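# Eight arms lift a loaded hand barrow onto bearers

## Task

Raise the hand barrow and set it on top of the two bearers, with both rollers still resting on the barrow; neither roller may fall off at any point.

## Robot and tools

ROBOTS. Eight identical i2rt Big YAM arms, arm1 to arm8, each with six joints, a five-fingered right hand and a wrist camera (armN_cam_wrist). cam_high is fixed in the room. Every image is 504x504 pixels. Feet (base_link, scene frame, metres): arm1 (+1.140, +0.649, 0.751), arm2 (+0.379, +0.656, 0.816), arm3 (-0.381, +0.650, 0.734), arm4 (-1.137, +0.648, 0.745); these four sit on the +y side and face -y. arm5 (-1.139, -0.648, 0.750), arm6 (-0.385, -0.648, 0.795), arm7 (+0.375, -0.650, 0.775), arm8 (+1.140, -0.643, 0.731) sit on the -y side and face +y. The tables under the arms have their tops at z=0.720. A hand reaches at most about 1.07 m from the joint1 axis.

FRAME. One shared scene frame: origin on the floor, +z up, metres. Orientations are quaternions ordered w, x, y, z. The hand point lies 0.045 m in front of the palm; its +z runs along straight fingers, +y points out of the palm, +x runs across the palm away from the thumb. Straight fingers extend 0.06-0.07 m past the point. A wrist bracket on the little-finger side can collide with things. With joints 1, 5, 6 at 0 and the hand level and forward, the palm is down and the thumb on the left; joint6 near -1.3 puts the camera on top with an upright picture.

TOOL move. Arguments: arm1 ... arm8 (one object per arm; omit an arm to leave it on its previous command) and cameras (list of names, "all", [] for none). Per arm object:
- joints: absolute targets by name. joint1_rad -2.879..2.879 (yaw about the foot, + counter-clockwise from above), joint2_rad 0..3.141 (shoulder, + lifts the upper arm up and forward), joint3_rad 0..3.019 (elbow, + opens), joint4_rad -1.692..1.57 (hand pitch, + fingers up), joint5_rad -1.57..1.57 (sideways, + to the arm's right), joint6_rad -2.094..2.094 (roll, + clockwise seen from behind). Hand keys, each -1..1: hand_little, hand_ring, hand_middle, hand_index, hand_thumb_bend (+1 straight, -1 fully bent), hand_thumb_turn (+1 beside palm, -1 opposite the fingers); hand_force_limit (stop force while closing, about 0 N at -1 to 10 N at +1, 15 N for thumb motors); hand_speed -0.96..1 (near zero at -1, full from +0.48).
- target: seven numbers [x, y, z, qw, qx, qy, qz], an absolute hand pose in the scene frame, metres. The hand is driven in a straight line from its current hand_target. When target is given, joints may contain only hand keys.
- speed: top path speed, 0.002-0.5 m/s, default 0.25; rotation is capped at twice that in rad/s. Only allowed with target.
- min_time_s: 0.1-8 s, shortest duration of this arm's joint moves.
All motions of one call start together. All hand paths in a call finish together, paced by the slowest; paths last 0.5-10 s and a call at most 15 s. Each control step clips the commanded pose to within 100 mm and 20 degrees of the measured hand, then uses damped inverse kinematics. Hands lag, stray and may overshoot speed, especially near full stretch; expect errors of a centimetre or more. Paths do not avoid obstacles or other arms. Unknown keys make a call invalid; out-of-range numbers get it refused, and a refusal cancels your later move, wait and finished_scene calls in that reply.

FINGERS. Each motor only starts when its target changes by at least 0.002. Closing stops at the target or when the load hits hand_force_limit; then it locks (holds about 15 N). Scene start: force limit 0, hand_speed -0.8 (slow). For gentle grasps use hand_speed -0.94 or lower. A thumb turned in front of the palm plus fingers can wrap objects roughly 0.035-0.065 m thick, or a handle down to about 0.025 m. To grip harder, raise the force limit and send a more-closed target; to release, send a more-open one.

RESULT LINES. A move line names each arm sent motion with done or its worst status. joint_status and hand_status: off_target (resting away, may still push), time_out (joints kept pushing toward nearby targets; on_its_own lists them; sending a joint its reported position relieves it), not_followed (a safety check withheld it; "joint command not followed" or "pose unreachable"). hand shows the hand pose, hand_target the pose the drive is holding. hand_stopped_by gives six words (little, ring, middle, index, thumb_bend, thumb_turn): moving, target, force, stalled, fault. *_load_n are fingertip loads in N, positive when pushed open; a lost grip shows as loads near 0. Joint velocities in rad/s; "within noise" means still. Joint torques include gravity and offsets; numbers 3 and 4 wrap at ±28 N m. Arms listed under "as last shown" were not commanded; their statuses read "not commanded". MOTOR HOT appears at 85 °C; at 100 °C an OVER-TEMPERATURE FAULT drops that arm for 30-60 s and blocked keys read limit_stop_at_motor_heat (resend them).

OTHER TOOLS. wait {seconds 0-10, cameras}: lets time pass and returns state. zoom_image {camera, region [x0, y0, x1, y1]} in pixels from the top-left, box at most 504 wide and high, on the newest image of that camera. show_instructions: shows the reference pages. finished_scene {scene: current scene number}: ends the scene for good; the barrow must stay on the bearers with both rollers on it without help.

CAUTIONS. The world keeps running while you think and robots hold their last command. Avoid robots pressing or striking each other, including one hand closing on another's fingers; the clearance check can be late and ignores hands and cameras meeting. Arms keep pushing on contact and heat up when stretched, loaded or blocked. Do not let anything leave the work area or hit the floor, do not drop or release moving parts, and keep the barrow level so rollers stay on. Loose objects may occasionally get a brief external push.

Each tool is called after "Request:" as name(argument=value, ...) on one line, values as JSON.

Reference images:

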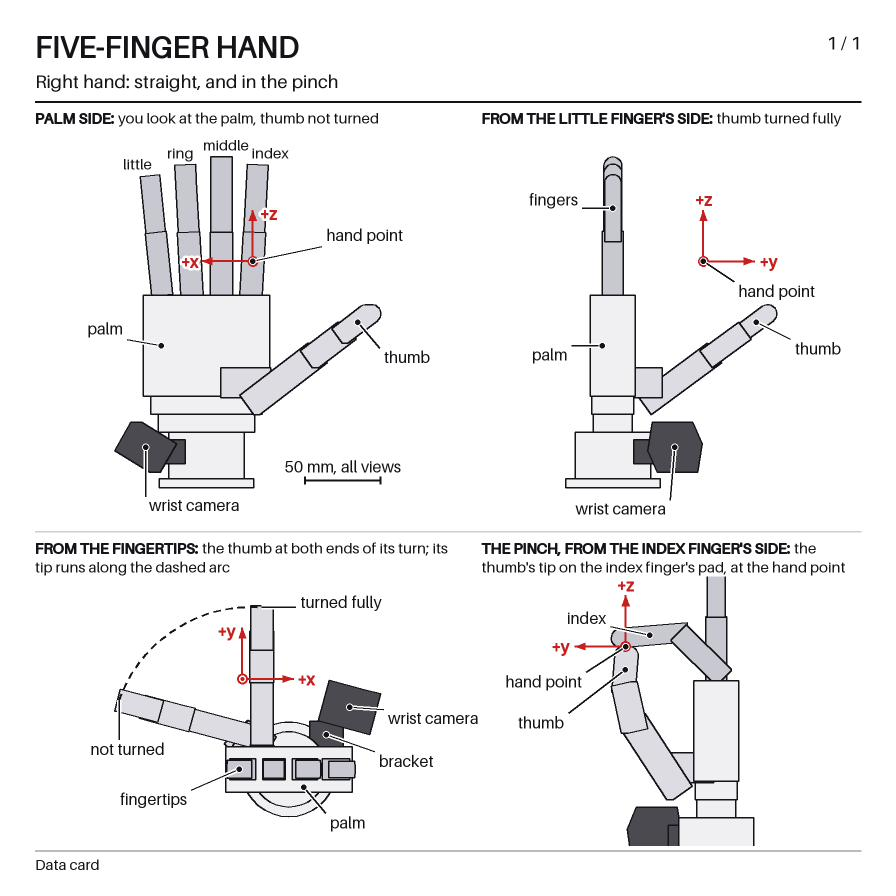

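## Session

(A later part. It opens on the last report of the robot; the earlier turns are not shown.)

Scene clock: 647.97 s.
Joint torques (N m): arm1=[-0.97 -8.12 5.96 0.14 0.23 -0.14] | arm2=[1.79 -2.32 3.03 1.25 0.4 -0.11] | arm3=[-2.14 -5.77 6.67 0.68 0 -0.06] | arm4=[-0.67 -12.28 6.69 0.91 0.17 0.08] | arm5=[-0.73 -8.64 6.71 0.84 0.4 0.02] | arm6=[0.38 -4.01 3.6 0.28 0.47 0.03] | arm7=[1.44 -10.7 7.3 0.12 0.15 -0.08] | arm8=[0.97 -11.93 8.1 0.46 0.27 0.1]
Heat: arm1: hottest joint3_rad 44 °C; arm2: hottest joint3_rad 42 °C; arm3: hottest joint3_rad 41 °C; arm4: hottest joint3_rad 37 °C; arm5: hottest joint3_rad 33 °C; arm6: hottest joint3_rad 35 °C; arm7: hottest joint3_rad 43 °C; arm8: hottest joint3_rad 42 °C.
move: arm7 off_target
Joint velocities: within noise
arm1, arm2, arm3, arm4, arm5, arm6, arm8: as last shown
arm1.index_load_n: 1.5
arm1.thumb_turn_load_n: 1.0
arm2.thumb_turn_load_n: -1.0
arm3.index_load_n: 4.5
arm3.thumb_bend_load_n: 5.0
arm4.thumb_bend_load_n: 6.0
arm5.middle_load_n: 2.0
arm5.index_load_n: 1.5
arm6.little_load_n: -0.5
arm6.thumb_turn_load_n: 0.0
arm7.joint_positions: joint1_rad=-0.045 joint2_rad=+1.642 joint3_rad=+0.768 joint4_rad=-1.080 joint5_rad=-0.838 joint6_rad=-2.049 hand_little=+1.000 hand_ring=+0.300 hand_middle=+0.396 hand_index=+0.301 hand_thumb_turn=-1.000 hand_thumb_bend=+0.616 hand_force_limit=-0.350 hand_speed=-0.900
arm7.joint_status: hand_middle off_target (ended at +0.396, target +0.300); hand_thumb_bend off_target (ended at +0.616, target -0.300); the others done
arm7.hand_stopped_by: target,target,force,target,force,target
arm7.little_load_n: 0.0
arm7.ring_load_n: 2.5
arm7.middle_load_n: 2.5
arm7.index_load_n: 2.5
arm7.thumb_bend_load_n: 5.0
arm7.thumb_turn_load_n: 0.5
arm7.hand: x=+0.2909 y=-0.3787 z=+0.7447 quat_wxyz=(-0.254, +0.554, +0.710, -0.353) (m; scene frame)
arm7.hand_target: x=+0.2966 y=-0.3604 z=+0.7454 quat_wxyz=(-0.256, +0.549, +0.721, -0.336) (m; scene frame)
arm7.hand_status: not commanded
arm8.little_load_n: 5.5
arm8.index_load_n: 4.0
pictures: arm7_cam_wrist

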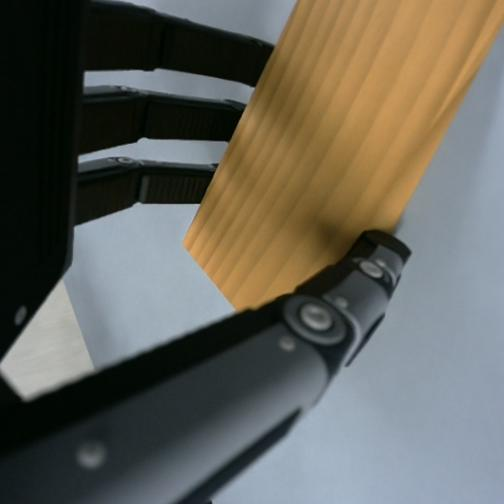

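Request:
move(arm2={"target": [0.2854, 0.3837, 0.955, 0.2804, -0.5166, -0.711, 0.386], "speed": 0.1}, arm3={"target": [-0.3195, 0.396, 0.955, 0.2513, -0.5393, 0.7288, -0.3395], "speed": 0.1}, arm6={"target": [-0.3135, -0.3925, 0.955, 0.3162, -0.5823, 0.6581, -0.3574], "speed": 0.1}, arm7={"target": [0.2945, -0.373, 0.955, 0.2557, -0.5488, -0.7218, 0.3363], "speed": 0.1}, cameras=["arm2_cam_wrist", "arm3_cam_wrist", "arm6_cam_wrist", "arm7_cam_wrist", "cam_high"])

Scene clock: 666.67 s.
Joint torques (N m): arm1=[-0.21 -8.06 6 0.28 0.26 -0.15] | arm2=[0.73 -0.44 12.31 0.38 0.58 0.08] | arm3=[-1.96 -5.71 14.87 -0.23 -0.54 -0.06] | arm4=[-0.32 -12.22 6.67 0.81 0.19 0.09] | arm5=[-0.79 -8.53 6.71 0.87 0.4 0.02] | arm6=[0.44 -3.84 12.14 -0.51 0.55 0.03] | arm7=[1.67 -10.81 11.17 -0.53 -0.55 -0.05] | arm8=[0.97 -11.87 8.12 0.44 0.27 0.1]
Heat: arm1: hottest joint3_rad 44 °C; arm2: hottest joint3_rad 42 °C; arm3: hottest joint3_rad 42 °C; arm4: hottest joint3_rad 37 °C; arm5: hottest joint3_rad 33 °C; arm6: hottest joint3_rad 36 °C; arm7: hottest joint3_rad 43 °C; arm8: hottest joint3_rad 42 °C.
move: arm2 off_target; arm3 off_target; arm6 off_target; arm7 off_target
Joint velocities: within noise
arm1, arm4, arm5, arm8: as last shown
arm1.little_load_n: 5.0
arm1.ring_load_n: 3.0
arm1.index_load_n: 2.0
arm2.joint_positions: joint1_rad=+0.051 joint2_rad=+0.812 joint3_rad=+0.513 joint4_rad=-1.007 joint5_rad=+0.938 joint6_rad=+1.165 hand_little=+1.000 hand_ring=+1.000 hand_middle=+0.490 hand_index=+0.490 hand_thumb_turn=-1.000 hand_thumb_bend=+0.397 hand_force_limit=-0.350 hand_speed=-0.900
arm2.joint_status: not commanded
arm2.hand_stopped_by: target,target,force,force,force,target
arm2.little_load_n: 0.0
arm2.ring_load_n: 0.0
arm2.middle_load_n: 3.0
arm2.index_load_n: 4.0
arm2.thumb_bend_load_n: 9.5
arm2.thumb_turn_load_n: -0.5
arm2.hand: x=+0.2840 y=+0.4037 z=+0.9244 quat_wxyz=(+0.299, -0.504, -0.724, +0.363) (m; scene frame)
arm2.hand_target: x=+0.2851 y=+0.3848 z=+0.9546 quat_wxyz=(+0.280, -0.516, -0.711, +0.386) (m; scene frame)
arm2.hand_status: off_target (0.037 m and 3.9 deg from the pose sent, 0.214 m and 1.6 deg at the start)
arm3.joint_positions: joint1_rad=-0.269 joint2_rad=+0.987 joint3_rad=+0.871 joint4_rad=-1.433 joint5_rad=-0.885 joint6_rad=-1.451 hand_little=+1.000 hand_ring=+1.000 hand_middle=+0.536 hand_index=+0.301 hand_thumb_turn=-1.000 hand_thumb_bend=+0.605 hand_force_limit=-0.350 hand_speed=-0.900
arm3.joint_status: not commanded
arm3.hand_stopped_by: target,target,force,force,force,target
arm3.little_load_n: 0.0
arm3.ring_load_n: 0.0
arm3.middle_load_n: 0.0
arm3.index_load_n: 4.5
arm3.thumb_bend_load_n: 5.0
arm3.thumb_turn_load_n: -0.5
arm3.hand: x=-0.3136 y=+0.4125 z=+0.9306 quat_wxyz=(-0.276, +0.528, -0.738, +0.318) (m; scene frame)
arm3.hand_target: x=-0.3189 y=+0.3971 z=+0.9545 quat_wxyz=(-0.251, +0.539, -0.729, +0.339) (m; scene frame)
arm3.hand_status: off_target (0.030 m and 4.0 deg from the pose sent, 0.211 m and 1.0 deg at the start)
arm5.middle_load_n: 1.5
arm5.index_load_n: 1.0
arm6.joint_positions: joint1_rad=+0.270 joint2_rad=+1.093 joint3_rad=+0.745 joint4_rad=-1.696 joint5_rad=+0.894 joint6_rad=+2.099 hand_little=+1.000 hand_ring=+1.000 hand_middle=+0.490 hand_index=+0.527 hand_thumb_turn=-1.000 hand_thumb_bend=+0.406 hand_force_limit=-0.350 hand_speed=-0.900
arm6.joint_status: not commanded
arm6.hand_stopped_by: target,target,force,force,force,target
arm6.little_load_n: 0.0
arm6.ring_load_n: 0.0
arm6.middle_load_n: 3.5
arm6.index_load_n: 1.5
arm6.thumb_bend_load_n: 7.5
arm6.thumb_turn_load_n: 0.5
arm6.hand: x=-0.3068 y=-0.4076 z=+0.9349 quat_wxyz=(-0.297, +0.601, -0.645, +0.366) (m; scene frame)
arm6.hand_target: x=-0.3122 y=-0.3928 z=+0.9543 quat_wxyz=(-0.312, +0.596, -0.656, +0.343) (m; scene frame)
arm6.hand_status: off_target (0.026 m and 3.6 deg from the pose sent, 0.213 m and 2.1 deg at the start; a joint's target at an end of its range on 92 of 92 steps)
arm7.joint_positions: joint1_rad=-0.045 joint2_rad=+1.305 joint3_rad=+1.009 joint4_rad=-1.675 joint5_rad=-0.819 joint6_rad=-2.049 hand_little=+1.000 hand_ring=+0.300 hand_middle=+0.396 hand_index=+0.301 hand_thumb_turn=-1.000 hand_thumb_bend=+0.616 hand_force_limit=-0.350 hand_speed=-0.900
arm7.joint_status: not commanded
arm7.hand_stopped_by: target,target,force,target,force,target
arm7.little_load_n: 0.0
arm7.ring_load_n: 2.5
arm7.middle_load_n: 0.0
arm7.index_load_n: 3.0
arm7.thumb_bend_load_n: 4.5
arm7.thumb_turn_load_n: 0.5
arm7.hand: x=+0.2925 y=-0.3891 z=+0.9367 quat_wxyz=(-0.242, +0.556, +0.711, -0.356) (m; scene frame)
arm7.hand_target: x=+0.2943 y=-0.3740 z=+0.9547 quat_wxyz=(-0.256, +0.550, +0.721, -0.335) (m; scene frame)
arm7.hand_status: off_target (0.024 m and 3.1 deg from the pose sent, 0.210 m and 2.4 deg at the start; a joint's target at an end of its range on 24 of 92 steps)
arm8.little_load_n: 5.0
arm8.index_load_n: 3.5
pictures: arm2_cam_wrist, arm3_cam_wrist, arm6_cam_wrist, arm7_cam_wrist, cam_high

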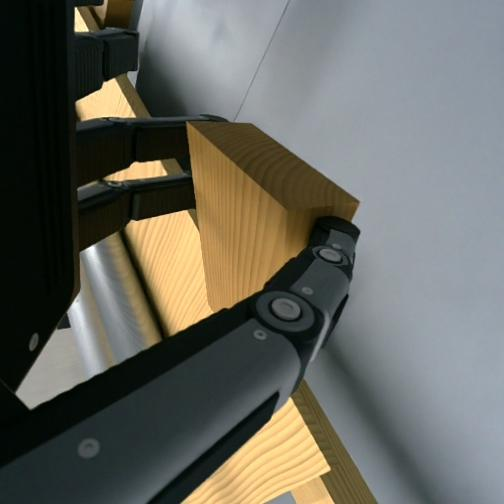

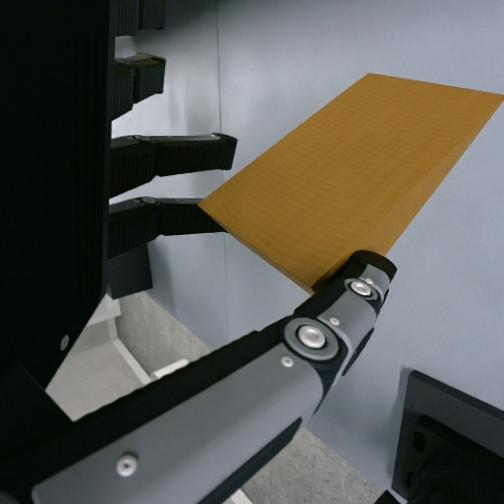

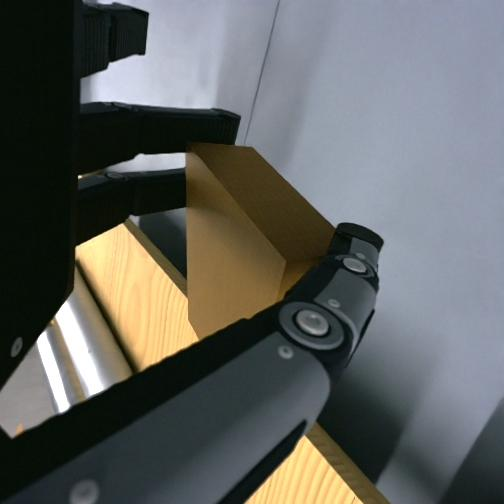

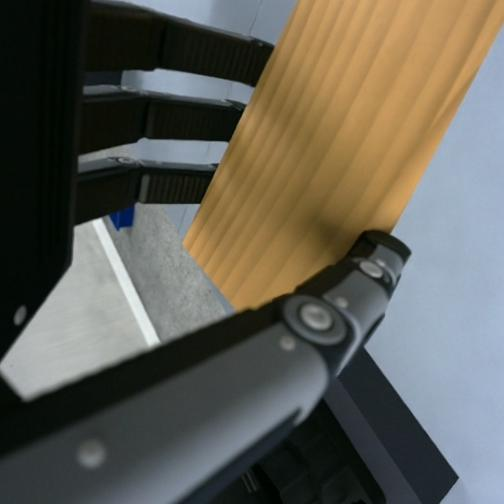

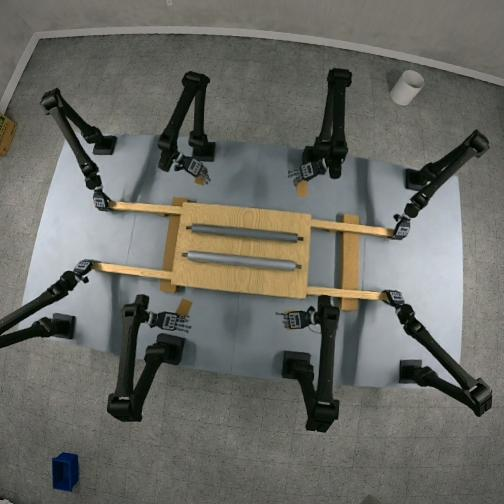

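Request:
move(arm2={"target": [0.225, 0.222, 0.915, 0.3324, -0.6122, -0.6306, 0.3424], "speed": 0.12}, arm3={"target": [-0.262, 0.24, 0.955, 0.3031, -0.6505, 0.6316, -0.2942], "speed": 0.12, "joints": {"hand_ring": 0.25, "hand_middle": 0.25, "hand_force_limit": -0.4, "hand_speed": -0.92}}, arm6={"target": [-0.265, -0.225, 0.915, 0.3424, -0.6306, 0.6122, -0.3324], "speed": 0.12}, arm7={"target": [0.212, -0.225, 0.92, 0.2987, -0.6411, -0.6411, 0.2987], "speed": 0.12}, cameras=["arm2_cam_wrist", "arm3_cam_wrist", "arm6_cam_wrist", "arm7_cam_wrist", "cam_high"])

Scene clock: 709.30 s.
Joint torques (N m): arm1=[-1.03 -8.76 6.37 0.25 0.23 -0.07] | arm2=[-0.44 -6.24 10.78 0.16 0.72 0.22] | arm3=[-0.97 -12.4 14.48 -0.32 -0.64 -0.04] | arm4=[-0.32 -12.63 6.69 0.83 0.16 0.05] | arm5=[-0.79 -8.53 6.72 0.84 0.4 0.01] | arm6=[-1.26 -6.53 12.48 0.85 0.7 -0.13] | arm7=[2.49 -13.16 11.96 1.03 -0.65 0.16] | arm8=[1.03 -11.81 8.1 0.47 0.27 0.1]
Heat: arm1: hottest joint3_rad 43 °C; arm2: hottest joint3_rad 52 °C; arm3: hottest joint3_rad 46 °C; arm4: hottest joint3_rad 36 °C; arm5: hottest joint3_rad 33 °C; arm6: hottest joint3_rad 44 °C; arm7: hottest joint3_rad 46 °C; arm8: hottest joint3_rad 42 °C.
move: arm2 off_target; arm3 off_target; arm6 off_target; arm7 off_target
Joint velocities: within noise
arm1, arm4, arm5, arm8: as last shown
arm1.little_load_n: 4.5
arm1.ring_load_n: 3.5
arm1.middle_load_n: 3.5
arm2.joint_positions: joint1_rad=-0.088 joint2_rad=+1.476 joint3_rad=+0.916 joint4_rad=-0.909 joint5_rad=+0.968 joint6_rad=+1.375 hand_little=+1.000 hand_ring=+1.000 hand_middle=+0.490 hand_index=+0.490 hand_thumb_turn=-1.000 hand_thumb_bend=+0.397 hand_force_limit=-0.350 hand_speed=-0.900
arm2.joint_status: not commanded
arm2.hand_stopped_by: target,target,force,force,force,target
arm2.little_load_n: 0.0
arm2.ring_load_n: 0.0
arm2.middle_load_n: 3.0
arm2.index_load_n: 4.0
arm2.thumb_bend_load_n: 9.5
arm2.thumb_turn_load_n: -0.5
arm2.hand: x=+0.2334 y=+0.2439 z=+0.8965 quat_wxyz=(+0.343, -0.596, -0.649, +0.327) (m; scene frame)
arm2.hand_target: x=+0.2252 y=+0.2235 z=+0.9154 quat_wxyz=(+0.332, -0.612, -0.631, +0.343) (m; scene frame)
arm2.hand_status: off_target (0.030 m and 3.5 deg from the pose sent, 0.191 m and 17.0 deg at the start)
arm3.joint_positions: joint1_rad=-0.047 joint2_rad=+1.493 joint3_rad=+1.320 joint4_rad=-1.462 joint5_rad=-0.885 joint6_rad=-1.591 hand_little=+1.000 hand_ring=+0.250 hand_middle=+0.321 hand_index=+0.301 hand_thumb_turn=-1.000 hand_thumb_bend=+0.605 hand_force_limit=-0.400 hand_speed=-0.920
arm3.joint_status: hand_middle off_target (ended at +0.321, target +0.250); the others done
arm3.hand_stopped_by: target,target,force,force,force,target
arm3.little_load_n: 0.0
arm3.ring_load_n: 0.0
arm3.middle_load_n: 4.5
arm3.index_load_n: 2.5
arm3.thumb_bend_load_n: 7.0
arm3.thumb_turn_load_n: 1.5
arm3.hand: x=-0.2655 y=+0.2579 z=+0.9364 quat_wxyz=(-0.317, +0.638, -0.644, +0.278) (m; scene frame)
arm3.hand_target: x=-0.2621 y=+0.2412 z=+0.9551 quat_wxyz=(-0.303, +0.650, -0.632, +0.294) (m; scene frame)
arm3.hand_status: off_target (0.026 m and 3.2 deg from the pose sent, 0.182 m and 19.1 deg at the start)
arm4.ring_load_n: 0.5
arm5.index_load_n: 1.5
arm6.joint_positions: joint1_rad=+0.084 joint2_rad=+1.420 joint3_rad=+0.946 joint4_rad=-1.126 joint5_rad=+0.995 joint6_rad=+1.570 hand_little=+1.000 hand_ring=+1.000 hand_middle=+0.490 hand_index=+0.527 hand_thumb_turn=-1.000 hand_thumb_bend=+0.406 hand_force_limit=-0.350 hand_speed=-0.900
arm6.joint_status: not commanded
arm6.hand_stopped_by: target,target,force,force,force,target
arm6.little_load_n: 0.0
arm6.ring_load_n: 0.0
arm6.middle_load_n: 3.5
arm6.index_load_n: 1.5
arm6.thumb_bend_load_n: 8.0
arm6.thumb_turn_load_n: 0.5
arm6.hand: x=-0.2686 y=-0.2464 z=+0.9003 quat_wxyz=(-0.330, +0.639, -0.603, +0.345) (m; scene frame)
arm6.hand_target: x=-0.2651 y=-0.2261 z=+0.9155 quat_wxyz=(-0.343, +0.630, -0.612, +0.332) (m; scene frame)
arm6.hand_status: off_target (0.026 m and 2.5 deg from the pose sent, 0.188 m and 8.2 deg at the start)
arm7.joint_positions: joint1_rad=+0.113 joint2_rad=+1.533 joint3_rad=+1.177 joint4_rad=-1.125 joint5_rad=-0.871 joint6_rad=-1.410 hand_little=+1.000 hand_ring=+0.300 hand_middle=+0.396 hand_index=+0.301 hand_thumb_turn=-1.000 hand_thumb_bend=+0.616 hand_force_limit=-0.350 hand_speed=-0.900
arm7.joint_status: not commanded
arm7.hand_stopped_by: target,target,force,target,force,target
arm7.little_load_n: 0.0
arm7.ring_load_n: 2.5
arm7.middle_load_n: 0.0
arm7.index_load_n: 3.0
arm7.thumb_bend_load_n: 4.5
arm7.thumb_turn_load_n: 0.5
arm7.hand: x=+0.2182 y=-0.2472 z=+0.9029 quat_wxyz=(-0.282, +0.648, +0.635, -0.313) (m; scene frame)
arm7.hand_target: x=+0.2123 y=-0.2263 z=+0.9203 quat_wxyz=(-0.299, +0.641, +0.641, -0.299) (m; scene frame)
arm7.hand_status: off_target (0.029 m and 2.7 deg from the pose sent, 0.184 m and 15.7 deg at the start)
pictures: arm2_cam_wrist, arm3_cam_wrist, arm6_cam_wrist, arm7_cam_wrist, cam_high

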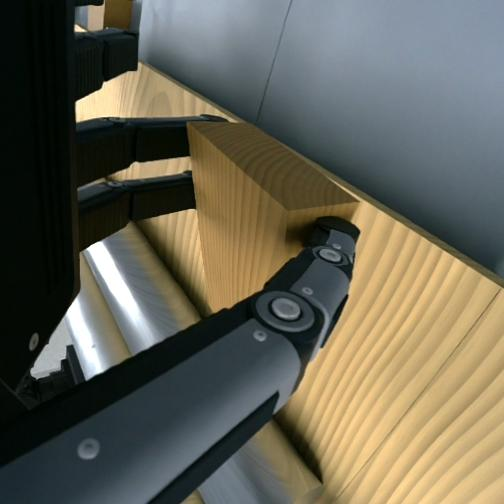

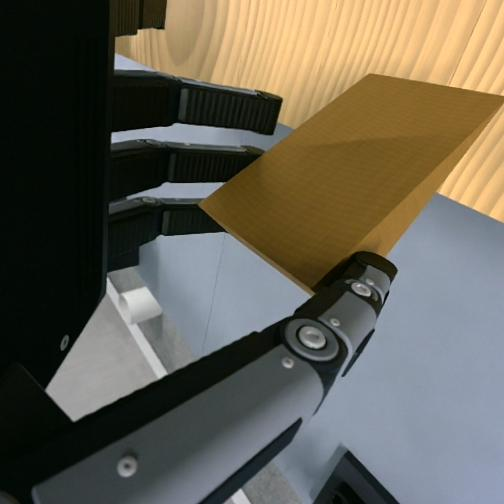

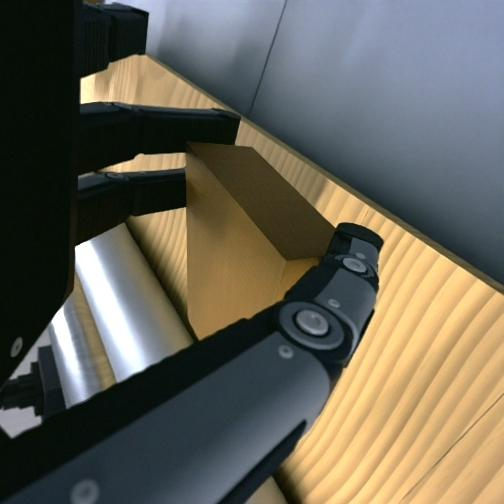

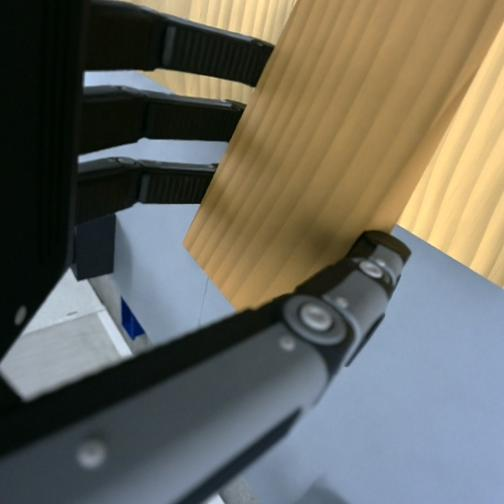

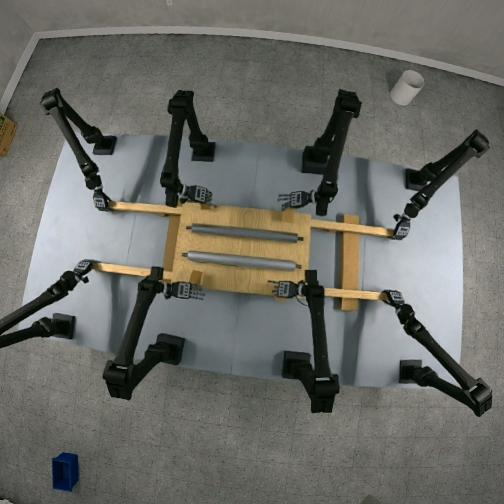

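Request:
move(arm2={"target": [0.22, 0.205, 0.862, 0.3324, -0.6122, -0.6306, 0.3424], "speed": 0.06}, arm3={"target": [-0.26, 0.22, 0.878, 0.3031, -0.6505, 0.6316, -0.2942], "speed": 0.06}, arm6={"target": [-0.263, -0.21, 0.862, 0.3424, -0.6306, 0.6122, -0.3324], "speed": 0.06}, arm7={"target": [0.21, -0.208, 0.865, 0.2987, -0.6411, -0.6411, 0.2987], "speed": 0.06}, cameras=["arm3_cam_wrist", "arm7_cam_wrist", "cam_high"])

Request:
zoom_image(camera="cam_high", region=[160, 180, 330, 310])

Scene clock: 733.53 s.
Joint torques (N m): arm1=[-1.26 -8.7 5.79 0.25 0.25 -0.1] | arm2=[-0.32 -7.41 8.91 0.96 0.68 0.12] | arm3=[-0.67 -12.92 8.44 0.59 -0.5 0.04] | arm4=[-0.09 -12.4 6.63 0.75 0.17 0.08] | arm5=[-0.67 -8.53 6.76 0.81 0.4 0.02] | arm6=[-1.26 -7.47 8.94 0.91 0.71 -0.12] | arm7=[2.73 -14.39 8.92 1.07 -0.67 0.17] | arm8=[0.97 -11.81 8.09 0.46 0.27 0.1]
Heat: arm1: hottest joint3_rad 43 °C; arm2: hottest joint3_rad 56 °C; arm3: hottest joint3_rad 47 °C; arm4: hottest joint3_rad 36 °C; arm5: hottest joint3_rad 33 °C; arm6: hottest joint3_rad 45 °C; arm7: hottest joint3_rad 47 °C; arm8: hottest joint3_rad 42 °C.
move: arm2 off_target; arm3 done; arm6 done; arm7 off_target
Joint velocities: within noise
arm1, arm4, arm5, arm8: as last shown
arm1.ring_load_n: 3.0
arm1.middle_load_n: 4.0
arm1.thumb_bend_load_n: 5.5
arm2.joint_positions: joint1_rad=-0.095 joint2_rad=+1.602 joint3_rad=+0.916 joint4_rad=-0.774 joint5_rad=+0.969 joint6_rad=+1.375 hand_little=+1.000 hand_ring=+1.000 hand_middle=+0.490 hand_index=+0.490 hand_thumb_turn=-1.000 hand_thumb_bend=+0.397 hand_force_limit=-0.350 hand_speed=-0.900
arm2.joint_status: not commanded
arm2.hand_stopped_by: target,target,force,force,force,target
arm2.little_load_n: -0.5
arm2.ring_load_n: 0.0
arm2.middle_load_n: 3.0
arm2.index_load_n: 4.0
arm2.thumb_bend_load_n: 9.5
arm2.thumb_turn_load_n: -0.5
arm2.hand: x=+0.2285 y=+0.2228 z=+0.8511 quat_wxyz=(+0.342, -0.599, -0.645, +0.329) (m; scene frame)
arm2.hand_target: x=+0.2201 y=+0.2059 z=+0.8625 quat_wxyz=(+0.332, -0.612, -0.631, +0.342) (m; scene frame)
arm2.hand_status: off_target (0.023 m and 2.9 deg from the pose sent, 0.054 m and 3.5 deg at the start)
arm3.joint_positions: joint1_rad=-0.041 joint2_rad=+1.582 joint3_rad=+1.291 joint4_rad=-1.286 joint5_rad=-0.889 joint6_rad=-1.591 hand_little=+1.000 hand_ring=+0.250 hand_middle=+0.321 hand_index=+0.301 hand_thumb_turn=-1.000 hand_thumb_bend=+0.605 hand_force_limit=-0.400 hand_speed=-0.920
arm3.joint_status: not commanded
arm3.hand_stopped_by: target,target,force,force,force,target
arm3.little_load_n: 0.0
arm3.ring_load_n: 0.0
arm3.middle_load_n: 1.5
arm3.index_load_n: 3.5
arm3.thumb_bend_load_n: 6.0
arm3.thumb_turn_load_n: 1.0
arm3.hand: x=-0.2633 y=+0.2210 z=+0.8859 quat_wxyz=(-0.300, +0.648, -0.633, +0.298) (m; scene frame)
arm3.hand_target: x=-0.2600 y=+0.2201 z=+0.8782 quat_wxyz=(-0.303, +0.650, -0.631, +0.294) (m; scene frame)
arm3.hand_status: done (0.009 m and 0.6 deg from the pose sent, 0.070 m and 3.2 deg at the start)
arm4.ring_load_n: 0.0
arm6.joint_positions: joint1_rad=+0.078 joint2_rad=+1.530 joint3_rad=+0.946 joint4_rad=-0.970 joint5_rad=+0.994 joint6_rad=+1.559 hand_little=+1.000 hand_ring=+1.000 hand_middle=+0.490 hand_index=+0.527 hand_thumb_turn=-1.000 hand_thumb_bend=+0.406 hand_force_limit=-0.350 hand_speed=-0.900
arm6.joint_status: not commanded
arm6.hand_stopped_by: target,target,force,force,force,target
arm6.little_load_n: -0.5
arm6.ring_load_n: 0.0
arm6.middle_load_n: 3.5
arm6.index_load_n: 1.5
arm6.thumb_bend_load_n: 8.0
arm6.thumb_turn_load_n: 0.5
arm6.hand: x=-0.2673 y=-0.2167 z=+0.8609 quat_wxyz=(-0.341, +0.633, -0.609, +0.333) (m; scene frame)
arm6.hand_target: x=-0.2631 y=-0.2101 z=+0.8621 quat_wxyz=(-0.342, +0.630, -0.612, +0.332) (m; scene frame)
arm6.hand_status: done (0.008 m and 0.5 deg from the pose sent, 0.053 m and 2.5 deg at the start)
arm7.joint_positions: joint1_rad=+0.114 joint2_rad=+1.631 joint3_rad=+1.177 joint4_rad=-0.991 joint5_rad=-0.870 joint6_rad=-1.409 hand_little=+1.000 hand_ring=+0.300 hand_middle=+0.396 hand_index=+0.301 hand_thumb_turn=-1.000 hand_thumb_bend=+0.616 hand_force_limit=-0.350 hand_speed=-0.900
arm7.joint_status: not commanded
arm7.hand_stopped_by: target,target,force,target,force,target
arm7.little_load_n: 0.0
arm7.ring_load_n: 2.0
arm7.middle_load_n: 0.0
arm7.index_load_n: 2.5
arm7.thumb_bend_load_n: 4.5
arm7.thumb_turn_load_n: 0.5
arm7.hand: x=+0.2151 y=-0.2170 z=+0.8604 quat_wxyz=(-0.294, +0.642, +0.640, -0.303) (m; scene frame)
arm7.hand_target: x=+0.2100 y=-0.2083 z=+0.8650 quat_wxyz=(-0.299, +0.641, +0.641, -0.299) (m; scene frame)
arm7.hand_status: off_target (0.011 m and 0.7 deg from the pose sent, 0.055 m and 2.7 deg at the start)
arm8.thumb_bend_load_n: 7.0
pictures: arm3_cam_wrist, arm7_cam_wrist, cam_high

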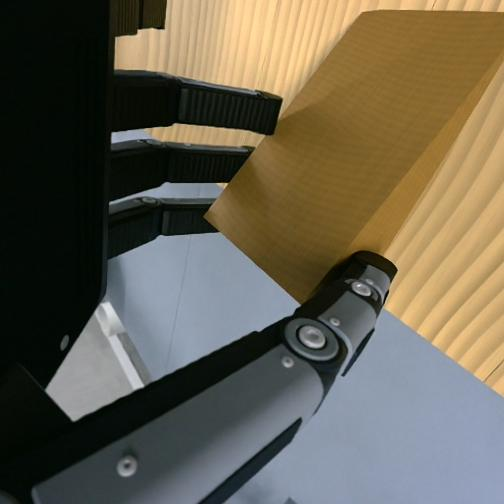

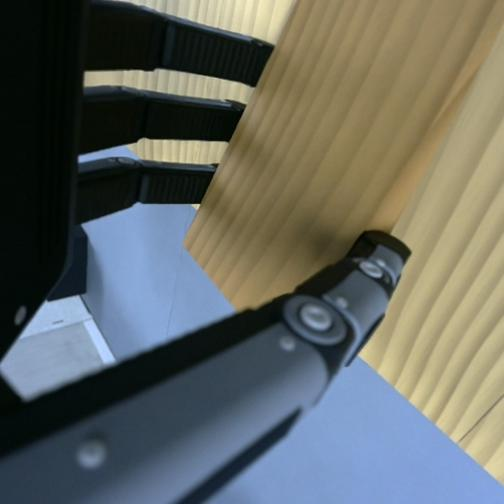

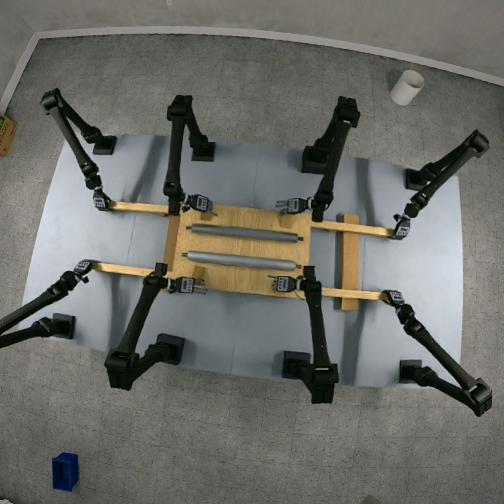

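Scaled by 2.965 from the camera's 504x504 image, which has a finer 720x720 frame.

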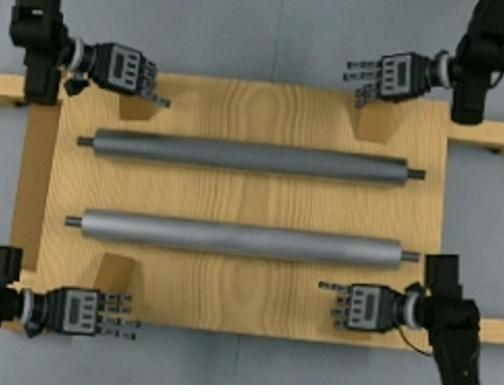

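Request:
move(arm2={"target": [0.219, 0.2, 0.852, 0.3324, -0.6122, -0.6306, 0.3424], "speed": 0.04}, arm3={"target": [-0.26, 0.215, 0.845, 0.3031, -0.6505, 0.6316, -0.2942], "speed": 0.04}, arm6={"target": [-0.262, -0.205, 0.847, 0.3424, -0.6306, 0.6122, -0.3324], "speed": 0.04}, arm7={"target": [0.209, -0.203, 0.85, 0.2987, -0.6411, -0.6411, 0.2987], "speed": 0.04}, cameras=["arm2_cam_wrist", "arm3_cam_wrist", "arm6_cam_wrist", "arm7_cam_wrist", "cam_high"])

Request:
zoom_image(camera="cam_high", region=[160, 180, 330, 310])

Scene clock: 749.10 s.
Joint torques (N m): arm1=[-0.67 -8.59 6.16 0.36 0.25 -0.12] | arm2=[-0.26 -7 9.13 1.01 0.52 0.1] | arm3=[-0.67 -11.16 7.43 0.75 -0.14 0.07] | arm4=[-0.62 -12.57 6.5 0.75 0.2 0.08] | arm5=[-0.79 -8.64 6.71 0.85 0.39 0.01] | arm6=[-1.2 -7.36 8.4 1.02 0.7 -0.13] | arm7=[2.84 -13.39 8.51 1.58 -0.6 0.06] | arm8=[1.03 -11.81 8.1 0.46 0.27 0.09]
Heat: arm1: hottest joint3_rad 43 °C; arm2: hottest joint3_rad 55 °C; arm3: hottest joint3_rad 47 °C; arm4: hottest joint3_rad 36 °C; arm5: hottest joint3_rad 33 °C; arm6: hottest joint3_rad 44 °C; arm7: hottest joint3_rad 47 °C; arm8: hottest joint3_rad 42 °C.
move: arm2 off_target; arm3 off_target; arm6 done; arm7 off_target
Joint velocities: within noise
arm1, arm4, arm5, arm8: as last shown
arm1.middle_load_n: 3.5
arm1.thumb_bend_load_n: 6.0
arm2.joint_positions: joint1_rad=-0.097 joint2_rad=+1.621 joint3_rad=+0.916 joint4_rad=-0.747 joint5_rad=+0.973 joint6_rad=+1.375 hand_little=+1.000 hand_ring=+1.000 hand_middle=+0.490 hand_index=+0.490 hand_thumb_turn=-1.000 hand_thumb_bend=+0.397 hand_force_limit=-0.350 hand_speed=-0.900
arm2.joint_status: not commanded
arm2.hand_stopped_by: target,target,force,force,force,target
arm2.little_load_n: 0.0
arm2.ring_load_n: 0.0
arm2.middle_load_n: 3.0
arm2.index_load_n: 4.5
arm2.thumb_bend_load_n: 9.0
arm2.thumb_turn_load_n: -0.5
arm2.hand: x=+0.2266 y=+0.2189 z=+0.8445 quat_wxyz=(+0.341, -0.601, -0.642, +0.332) (m; scene frame)
arm2.hand_target: x=+0.2191 y=+0.2009 z=+0.8525 quat_wxyz=(+0.332, -0.612, -0.631, +0.342) (m; scene frame)
arm2.hand_status: off_target (0.022 m and 2.4 deg from the pose sent, 0.025 m and 2.9 deg at the start)
arm3.joint_positions: joint1_rad=-0.041 joint2_rad=+1.597 joint3_rad=+1.261 joint4_rad=-1.207 joint5_rad=-0.899 joint6_rad=-1.592 hand_little=+1.000 hand_ring=+0.250 hand_middle=+0.320 hand_index=+0.301 hand_thumb_turn=-1.000 hand_thumb_bend=+0.606 hand_force_limit=-0.400 hand_speed=-0.920
arm3.joint_status: not commanded
arm3.hand_stopped_by: target,target,force,force,force,target
arm3.little_load_n: 0.0
arm3.ring_load_n: -0.5
arm3.middle_load_n: 0.5
arm3.index_load_n: 7.5
arm3.thumb_bend_load_n: 9.5
arm3.thumb_turn_load_n: 0.0
arm3.hand: x=-0.2613 y=+0.2125 z=+0.8686 quat_wxyz=(-0.293, +0.652, -0.626, +0.312) (m; scene frame)
arm3.hand_target: x=-0.2603 y=+0.2159 z=+0.8457 quat_wxyz=(-0.303, +0.650, -0.631, +0.294) (m; scene frame)
arm3.hand_status: off_target (0.024 m and 2.4 deg from the pose sent, 0.041 m and 0.6 deg at the start)
arm5.ring_load_n: 3.0
arm6.joint_positions: joint1_rad=+0.075 joint2_rad=+1.562 joint3_rad=+0.946 joint4_rad=-0.928 joint5_rad=+0.994 joint6_rad=+1.554 hand_little=+1.000 hand_ring=+1.000 hand_middle=+0.490 hand_index=+0.527 hand_thumb_turn=-1.000 hand_thumb_bend=+0.406 hand_force_limit=-0.350 hand_speed=-0.900
arm6.joint_status: not commanded
arm6.hand_stopped_by: target,target,force,force,force,target
arm6.little_load_n: 0.0
arm6.ring_load_n: 0.0
arm6.middle_load_n: 4.0
arm6.index_load_n: 1.5
arm6.thumb_bend_load_n: 7.5
arm6.thumb_turn_load_n: 0.0
arm6.hand: x=-0.2663 y=-0.2097 z=+0.8494 quat_wxyz=(-0.343, +0.632, -0.611, +0.331) (m; scene frame)
arm6.hand_target: x=-0.2620 y=-0.2051 z=+0.8470 quat_wxyz=(-0.342, +0.630, -0.612, +0.332) (m; scene frame)
arm6.hand_status: done (0.007 m and 0.3 deg from the pose sent, 0.019 m and 0.5 deg at the start)
arm7.joint_positions: joint1_rad=+0.115 joint2_rad=+1.645 joint3_rad=+1.177 joint4_rad=-0.966 joint5_rad=-0.872 joint6_rad=-1.399 hand_little=+1.000 hand_ring=+0.300 hand_middle=+0.396 hand_index=+0.301 hand_thumb_turn=-1.000 hand_thumb_bend=+0.616 hand_force_limit=-0.350 hand_speed=-0.900
arm7.joint_status: not commanded
arm7.hand_stopped_by: target,target,force,target,force,target
arm7.little_load_n: 0.0
arm7.ring_load_n: 2.5
arm7.middle_load_n: -0.5
arm7.index_load_n: 3.0
arm7.thumb_bend_load_n: 4.5
arm7.thumb_turn_load_n: 0.5
arm7.hand: x=+0.2136 y=-0.2124 z=+0.8542 quat_wxyz=(-0.296, +0.643, +0.638, -0.302) (m; scene frame)
arm7.hand_target: x=+0.2090 y=-0.2034 z=+0.8500 quat_wxyz=(-0.299, +0.641, +0.641, -0.299) (m; scene frame)
arm7.hand_status: off_target (0.011 m and 0.6 deg from the pose sent, 0.018 m and 0.7 deg at the start)
arm8.index_load_n: 4.0
arm8.thumb_bend_load_n: 6.5
arm8.thumb_turn_load_n: 1.0
pictures: arm2_cam_wrist, arm3_cam_wrist, arm6_cam_wrist, arm7_cam_wrist, cam_high

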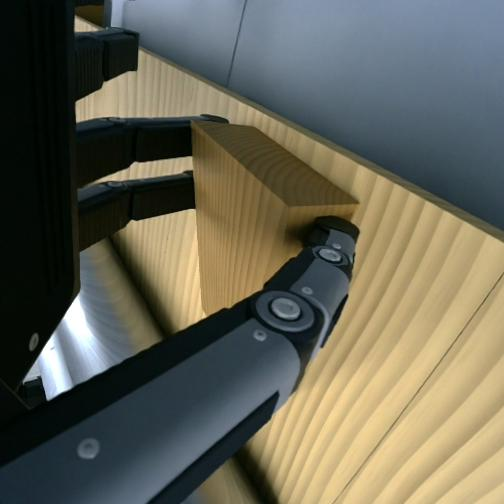

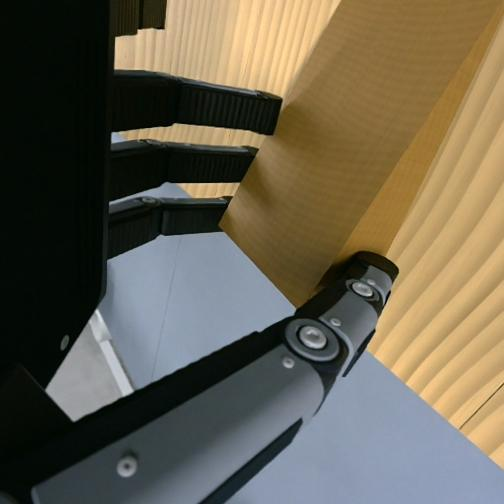

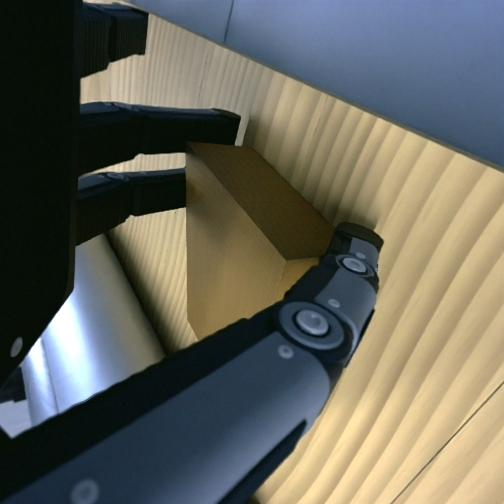

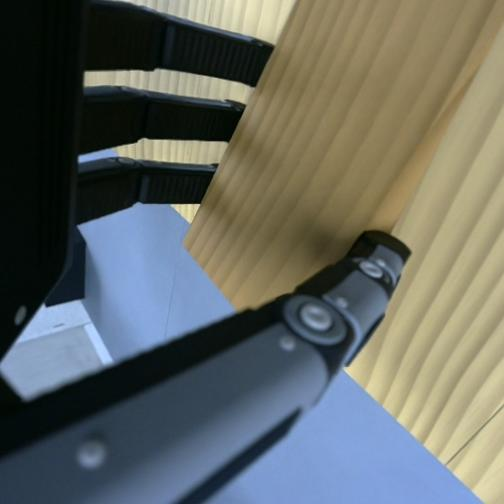

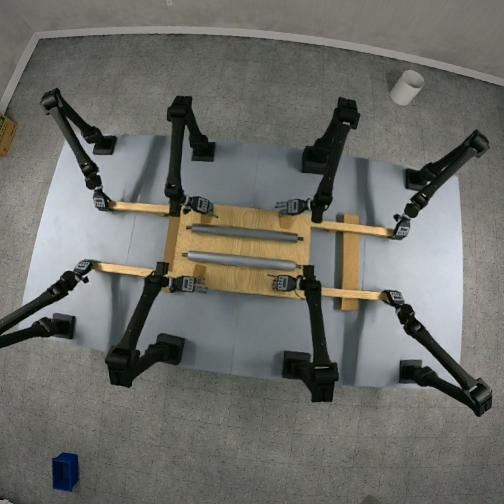

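Scaled by 2.965 from the camera's 504x504 image, which has a finer 720x720 frame.

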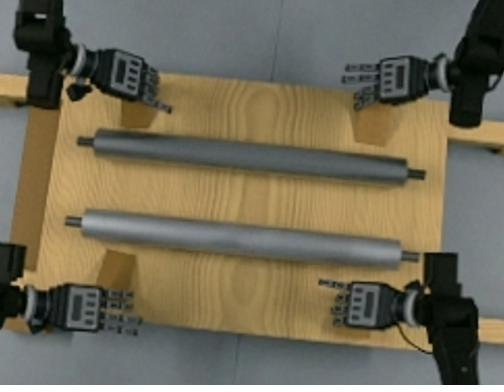

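Request:
move(arm2={"target": [0.219, 0.168, 0.853, 0.3324, -0.6122, -0.6306, 0.3424], "speed": 0.04}, arm3={"target": [-0.26, 0.205, 0.835, 0.3031, -0.6505, 0.6316, -0.2942], "speed": 0.04}, arm6={"target": [-0.262, -0.172, 0.852, 0.3424, -0.6306, 0.6122, -0.3324], "speed": 0.04}, arm7={"target": [0.209, -0.17, 0.856, 0.2987, -0.6411, -0.6411, 0.2987], "speed": 0.04}, cameras=["arm3_cam_wrist", "cam_high"])

Request:
zoom_image(camera="cam_high", region=[160, 180, 330, 310])

Scene clock: 764.97 s.
Joint torques (N m): arm1=[-0.62 -8.23 6.31 0.17 0.22 -0.1] | arm2=[0.21 -7.77 9.65 0.18 0.47 0.17] | arm3=[-0.62 -9.41 8.66 1.06 0.16 0.04] | arm4=[-0.79 -12.34 6.61 0.77 0.18 0.07] | arm5=[-0.67 -8.53 6.68 0.84 0.4 0.01] | arm6=[-1.14 -7.47 11.28 0.43 0.49 -0.12] | arm7=[2.14 -13.68 11.18 0.85 -0.2 -0.05] | arm8=[1.03 -11.81 8.12 0.46 0.27 0.1]
Heat: arm1: hottest joint3_rad 43 °C; arm2: hottest joint3_rad 55 °C; arm3: hottest joint3_rad 47 °C; arm4: hottest joint3_rad 36 °C; arm5: hottest joint3_rad 33 °C; arm6: hottest joint3_rad 43 °C; arm7: hottest joint3_rad 47 °C; arm8: hottest joint3_rad 42 °C.
move: arm2 off_target; arm3 off_target; arm6 off_target; arm7 off_target
Joint velocities: within noise
arm1, arm4, arm5, arm8: as last shown
arm1.ring_load_n: 3.5
arm1.middle_load_n: 4.0
arm2.joint_positions: joint1_rad=-0.097 joint2_rad=+1.690 joint3_rad=+1.006 joint4_rad=-0.762 joint5_rad=+0.974 joint6_rad=+1.375 hand_little=+1.000 hand_ring=+1.000 hand_middle=+0.490 hand_index=+0.490 hand_thumb_turn=-1.000 hand_thumb_bend=+0.397 hand_force_limit=-0.350 hand_speed=-0.900
arm2.joint_status: not commanded
arm2.hand_stopped_by: target,target,force,force,force,target
arm2.little_load_n: 0.0
arm2.ring_load_n: 0.0
arm2.middle_load_n: 2.5
arm2.index_load_n: 4.0
arm2.thumb_bend_load_n: 9.0
arm2.thumb_turn_load_n: -0.5
arm2.hand: x=+0.2243 y=+0.1871 z=+0.8444 quat_wxyz=(+0.340, -0.601, -0.641, +0.334) (m; scene frame)
arm2.hand_target: x=+0.2191 y=+0.1688 z=+0.8534 quat_wxyz=(+0.332, -0.612, -0.631, +0.343) (m; scene frame)
arm2.hand_status: off_target (0.022 m and 2.2 deg from the pose sent, 0.052 m and 2.4 deg at the start)
arm3.joint_positions: joint1_rad=-0.040 joint2_rad=+1.608 joint3_rad=+1.261 joint4_rad=-1.197 joint5_rad=-0.908 joint6_rad=-1.592 hand_little=+1.000 hand_ring=+0.250 hand_middle=+0.320 hand_index=+0.301 hand_thumb_turn=-1.000 hand_thumb_bend=+0.606 hand_force_limit=-0.400 hand_speed=-0.920
arm3.joint_status: not commanded
arm3.hand_stopped_by: target,target,force,force,force,target
arm3.little_load_n: 0.0
arm3.ring_load_n: 0.0
arm3.middle_load_n: 0.5
arm3.index_load_n: 8.0
arm3.thumb_bend_load_n: 10.5
arm3.thumb_turn_load_n: 0.0
arm3.hand: x=-0.2597 y=+0.2102 z=+0.8647 quat_wxyz=(-0.296, +0.651, -0.624, +0.314) (m; scene frame)
arm3.hand_target: x=-0.2602 y=+0.2068 z=+0.8360 quat_wxyz=(-0.303, +0.651, -0.631, +0.294) (m; scene frame)
arm3.hand_status: off_target (0.030 m and 2.5 deg from the pose sent, 0.035 m and 2.4 deg at the start)
arm5.thumb_turn_load_n: 1.5
arm6.joint_positions: joint1_rad=+0.073 joint2_rad=+1.618 joint3_rad=+1.015 joint4_rad=-0.942 joint5_rad=+0.999 joint6_rad=+1.549 hand_little=+1.000 hand_ring=+1.000 hand_middle=+0.490 hand_index=+0.527 hand_thumb_turn=-1.000 hand_thumb_bend=+0.406 hand_force_limit=-0.350 hand_speed=-0.900
arm6.joint_status: not commanded
arm6.hand_stopped_by: target,target,force,force,force,target
arm6.little_load_n: 0.0
arm6.ring_load_n: 0.0
arm6.middle_load_n: 4.0
arm6.index_load_n: 2.0
arm6.thumb_bend_load_n: 7.5
arm6.thumb_turn_load_n: -0.5
arm6.hand: x=-0.2652 y=-0.1866 z=+0.8493 quat_wxyz=(-0.343, +0.632, -0.609, +0.335) (m; scene frame)
arm6.hand_target: x=-0.2621 y=-0.1725 z=+0.8521 quat_wxyz=(-0.343, +0.631, -0.612, +0.332) (m; scene frame)
arm6.hand_status: off_target (0.015 m and 0.5 deg from the pose sent, 0.038 m and 0.3 deg at the start)
arm7.joint_positions: joint1_rad=+0.115 joint2_rad=+1.708 joint3_rad=+1.256 joint4_rad=-0.999 joint5_rad=-0.883 joint6_rad=-1.395 hand_little=+1.000 hand_ring=+0.300 hand_middle=+0.396 hand_index=+0.301 hand_thumb_turn=-1.000 hand_thumb_bend=+0.616 hand_force_limit=-0.350 hand_speed=-0.900
arm7.joint_status: not commanded
arm7.hand_stopped_by: target,target,force,target,force,target
arm7.little_load_n: 0.0
arm7.ring_load_n: 2.5
arm7.middle_load_n: 0.0
arm7.index_load_n: 2.5
arm7.thumb_bend_load_n: 4.5
arm7.thumb_turn_load_n: 0.5
arm7.hand: x=+0.2094 y=-0.1915 z=+0.8543 quat_wxyz=(-0.292, +0.645, +0.633, -0.311) (m; scene frame)
arm7.hand_target: x=+0.2092 y=-0.1708 z=+0.8562 quat_wxyz=(-0.299, +0.641, +0.641, -0.298) (m; scene frame)
arm7.hand_status: off_target (0.022 m and 1.9 deg from the pose sent, 0.043 m and 0.6 deg at the start)
arm8.little_load_n: 5.5
arm8.index_load_n: 3.5
arm8.thumb_bend_load_n: 7.0
arm8.thumb_turn_load_n: 0.5
pictures: arm3_cam_wrist, cam_high

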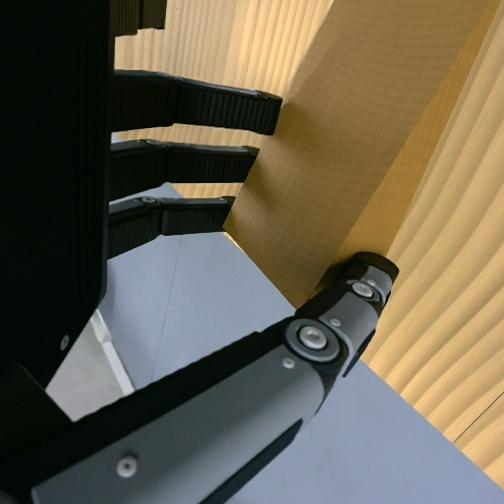

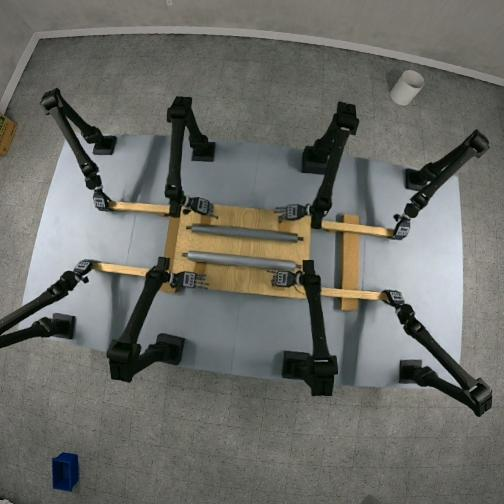

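Scaled by 2.965 from the camera's 504x504 image, which has a finer 720x720 frame.

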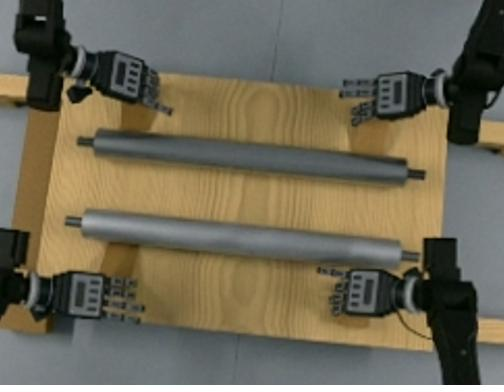

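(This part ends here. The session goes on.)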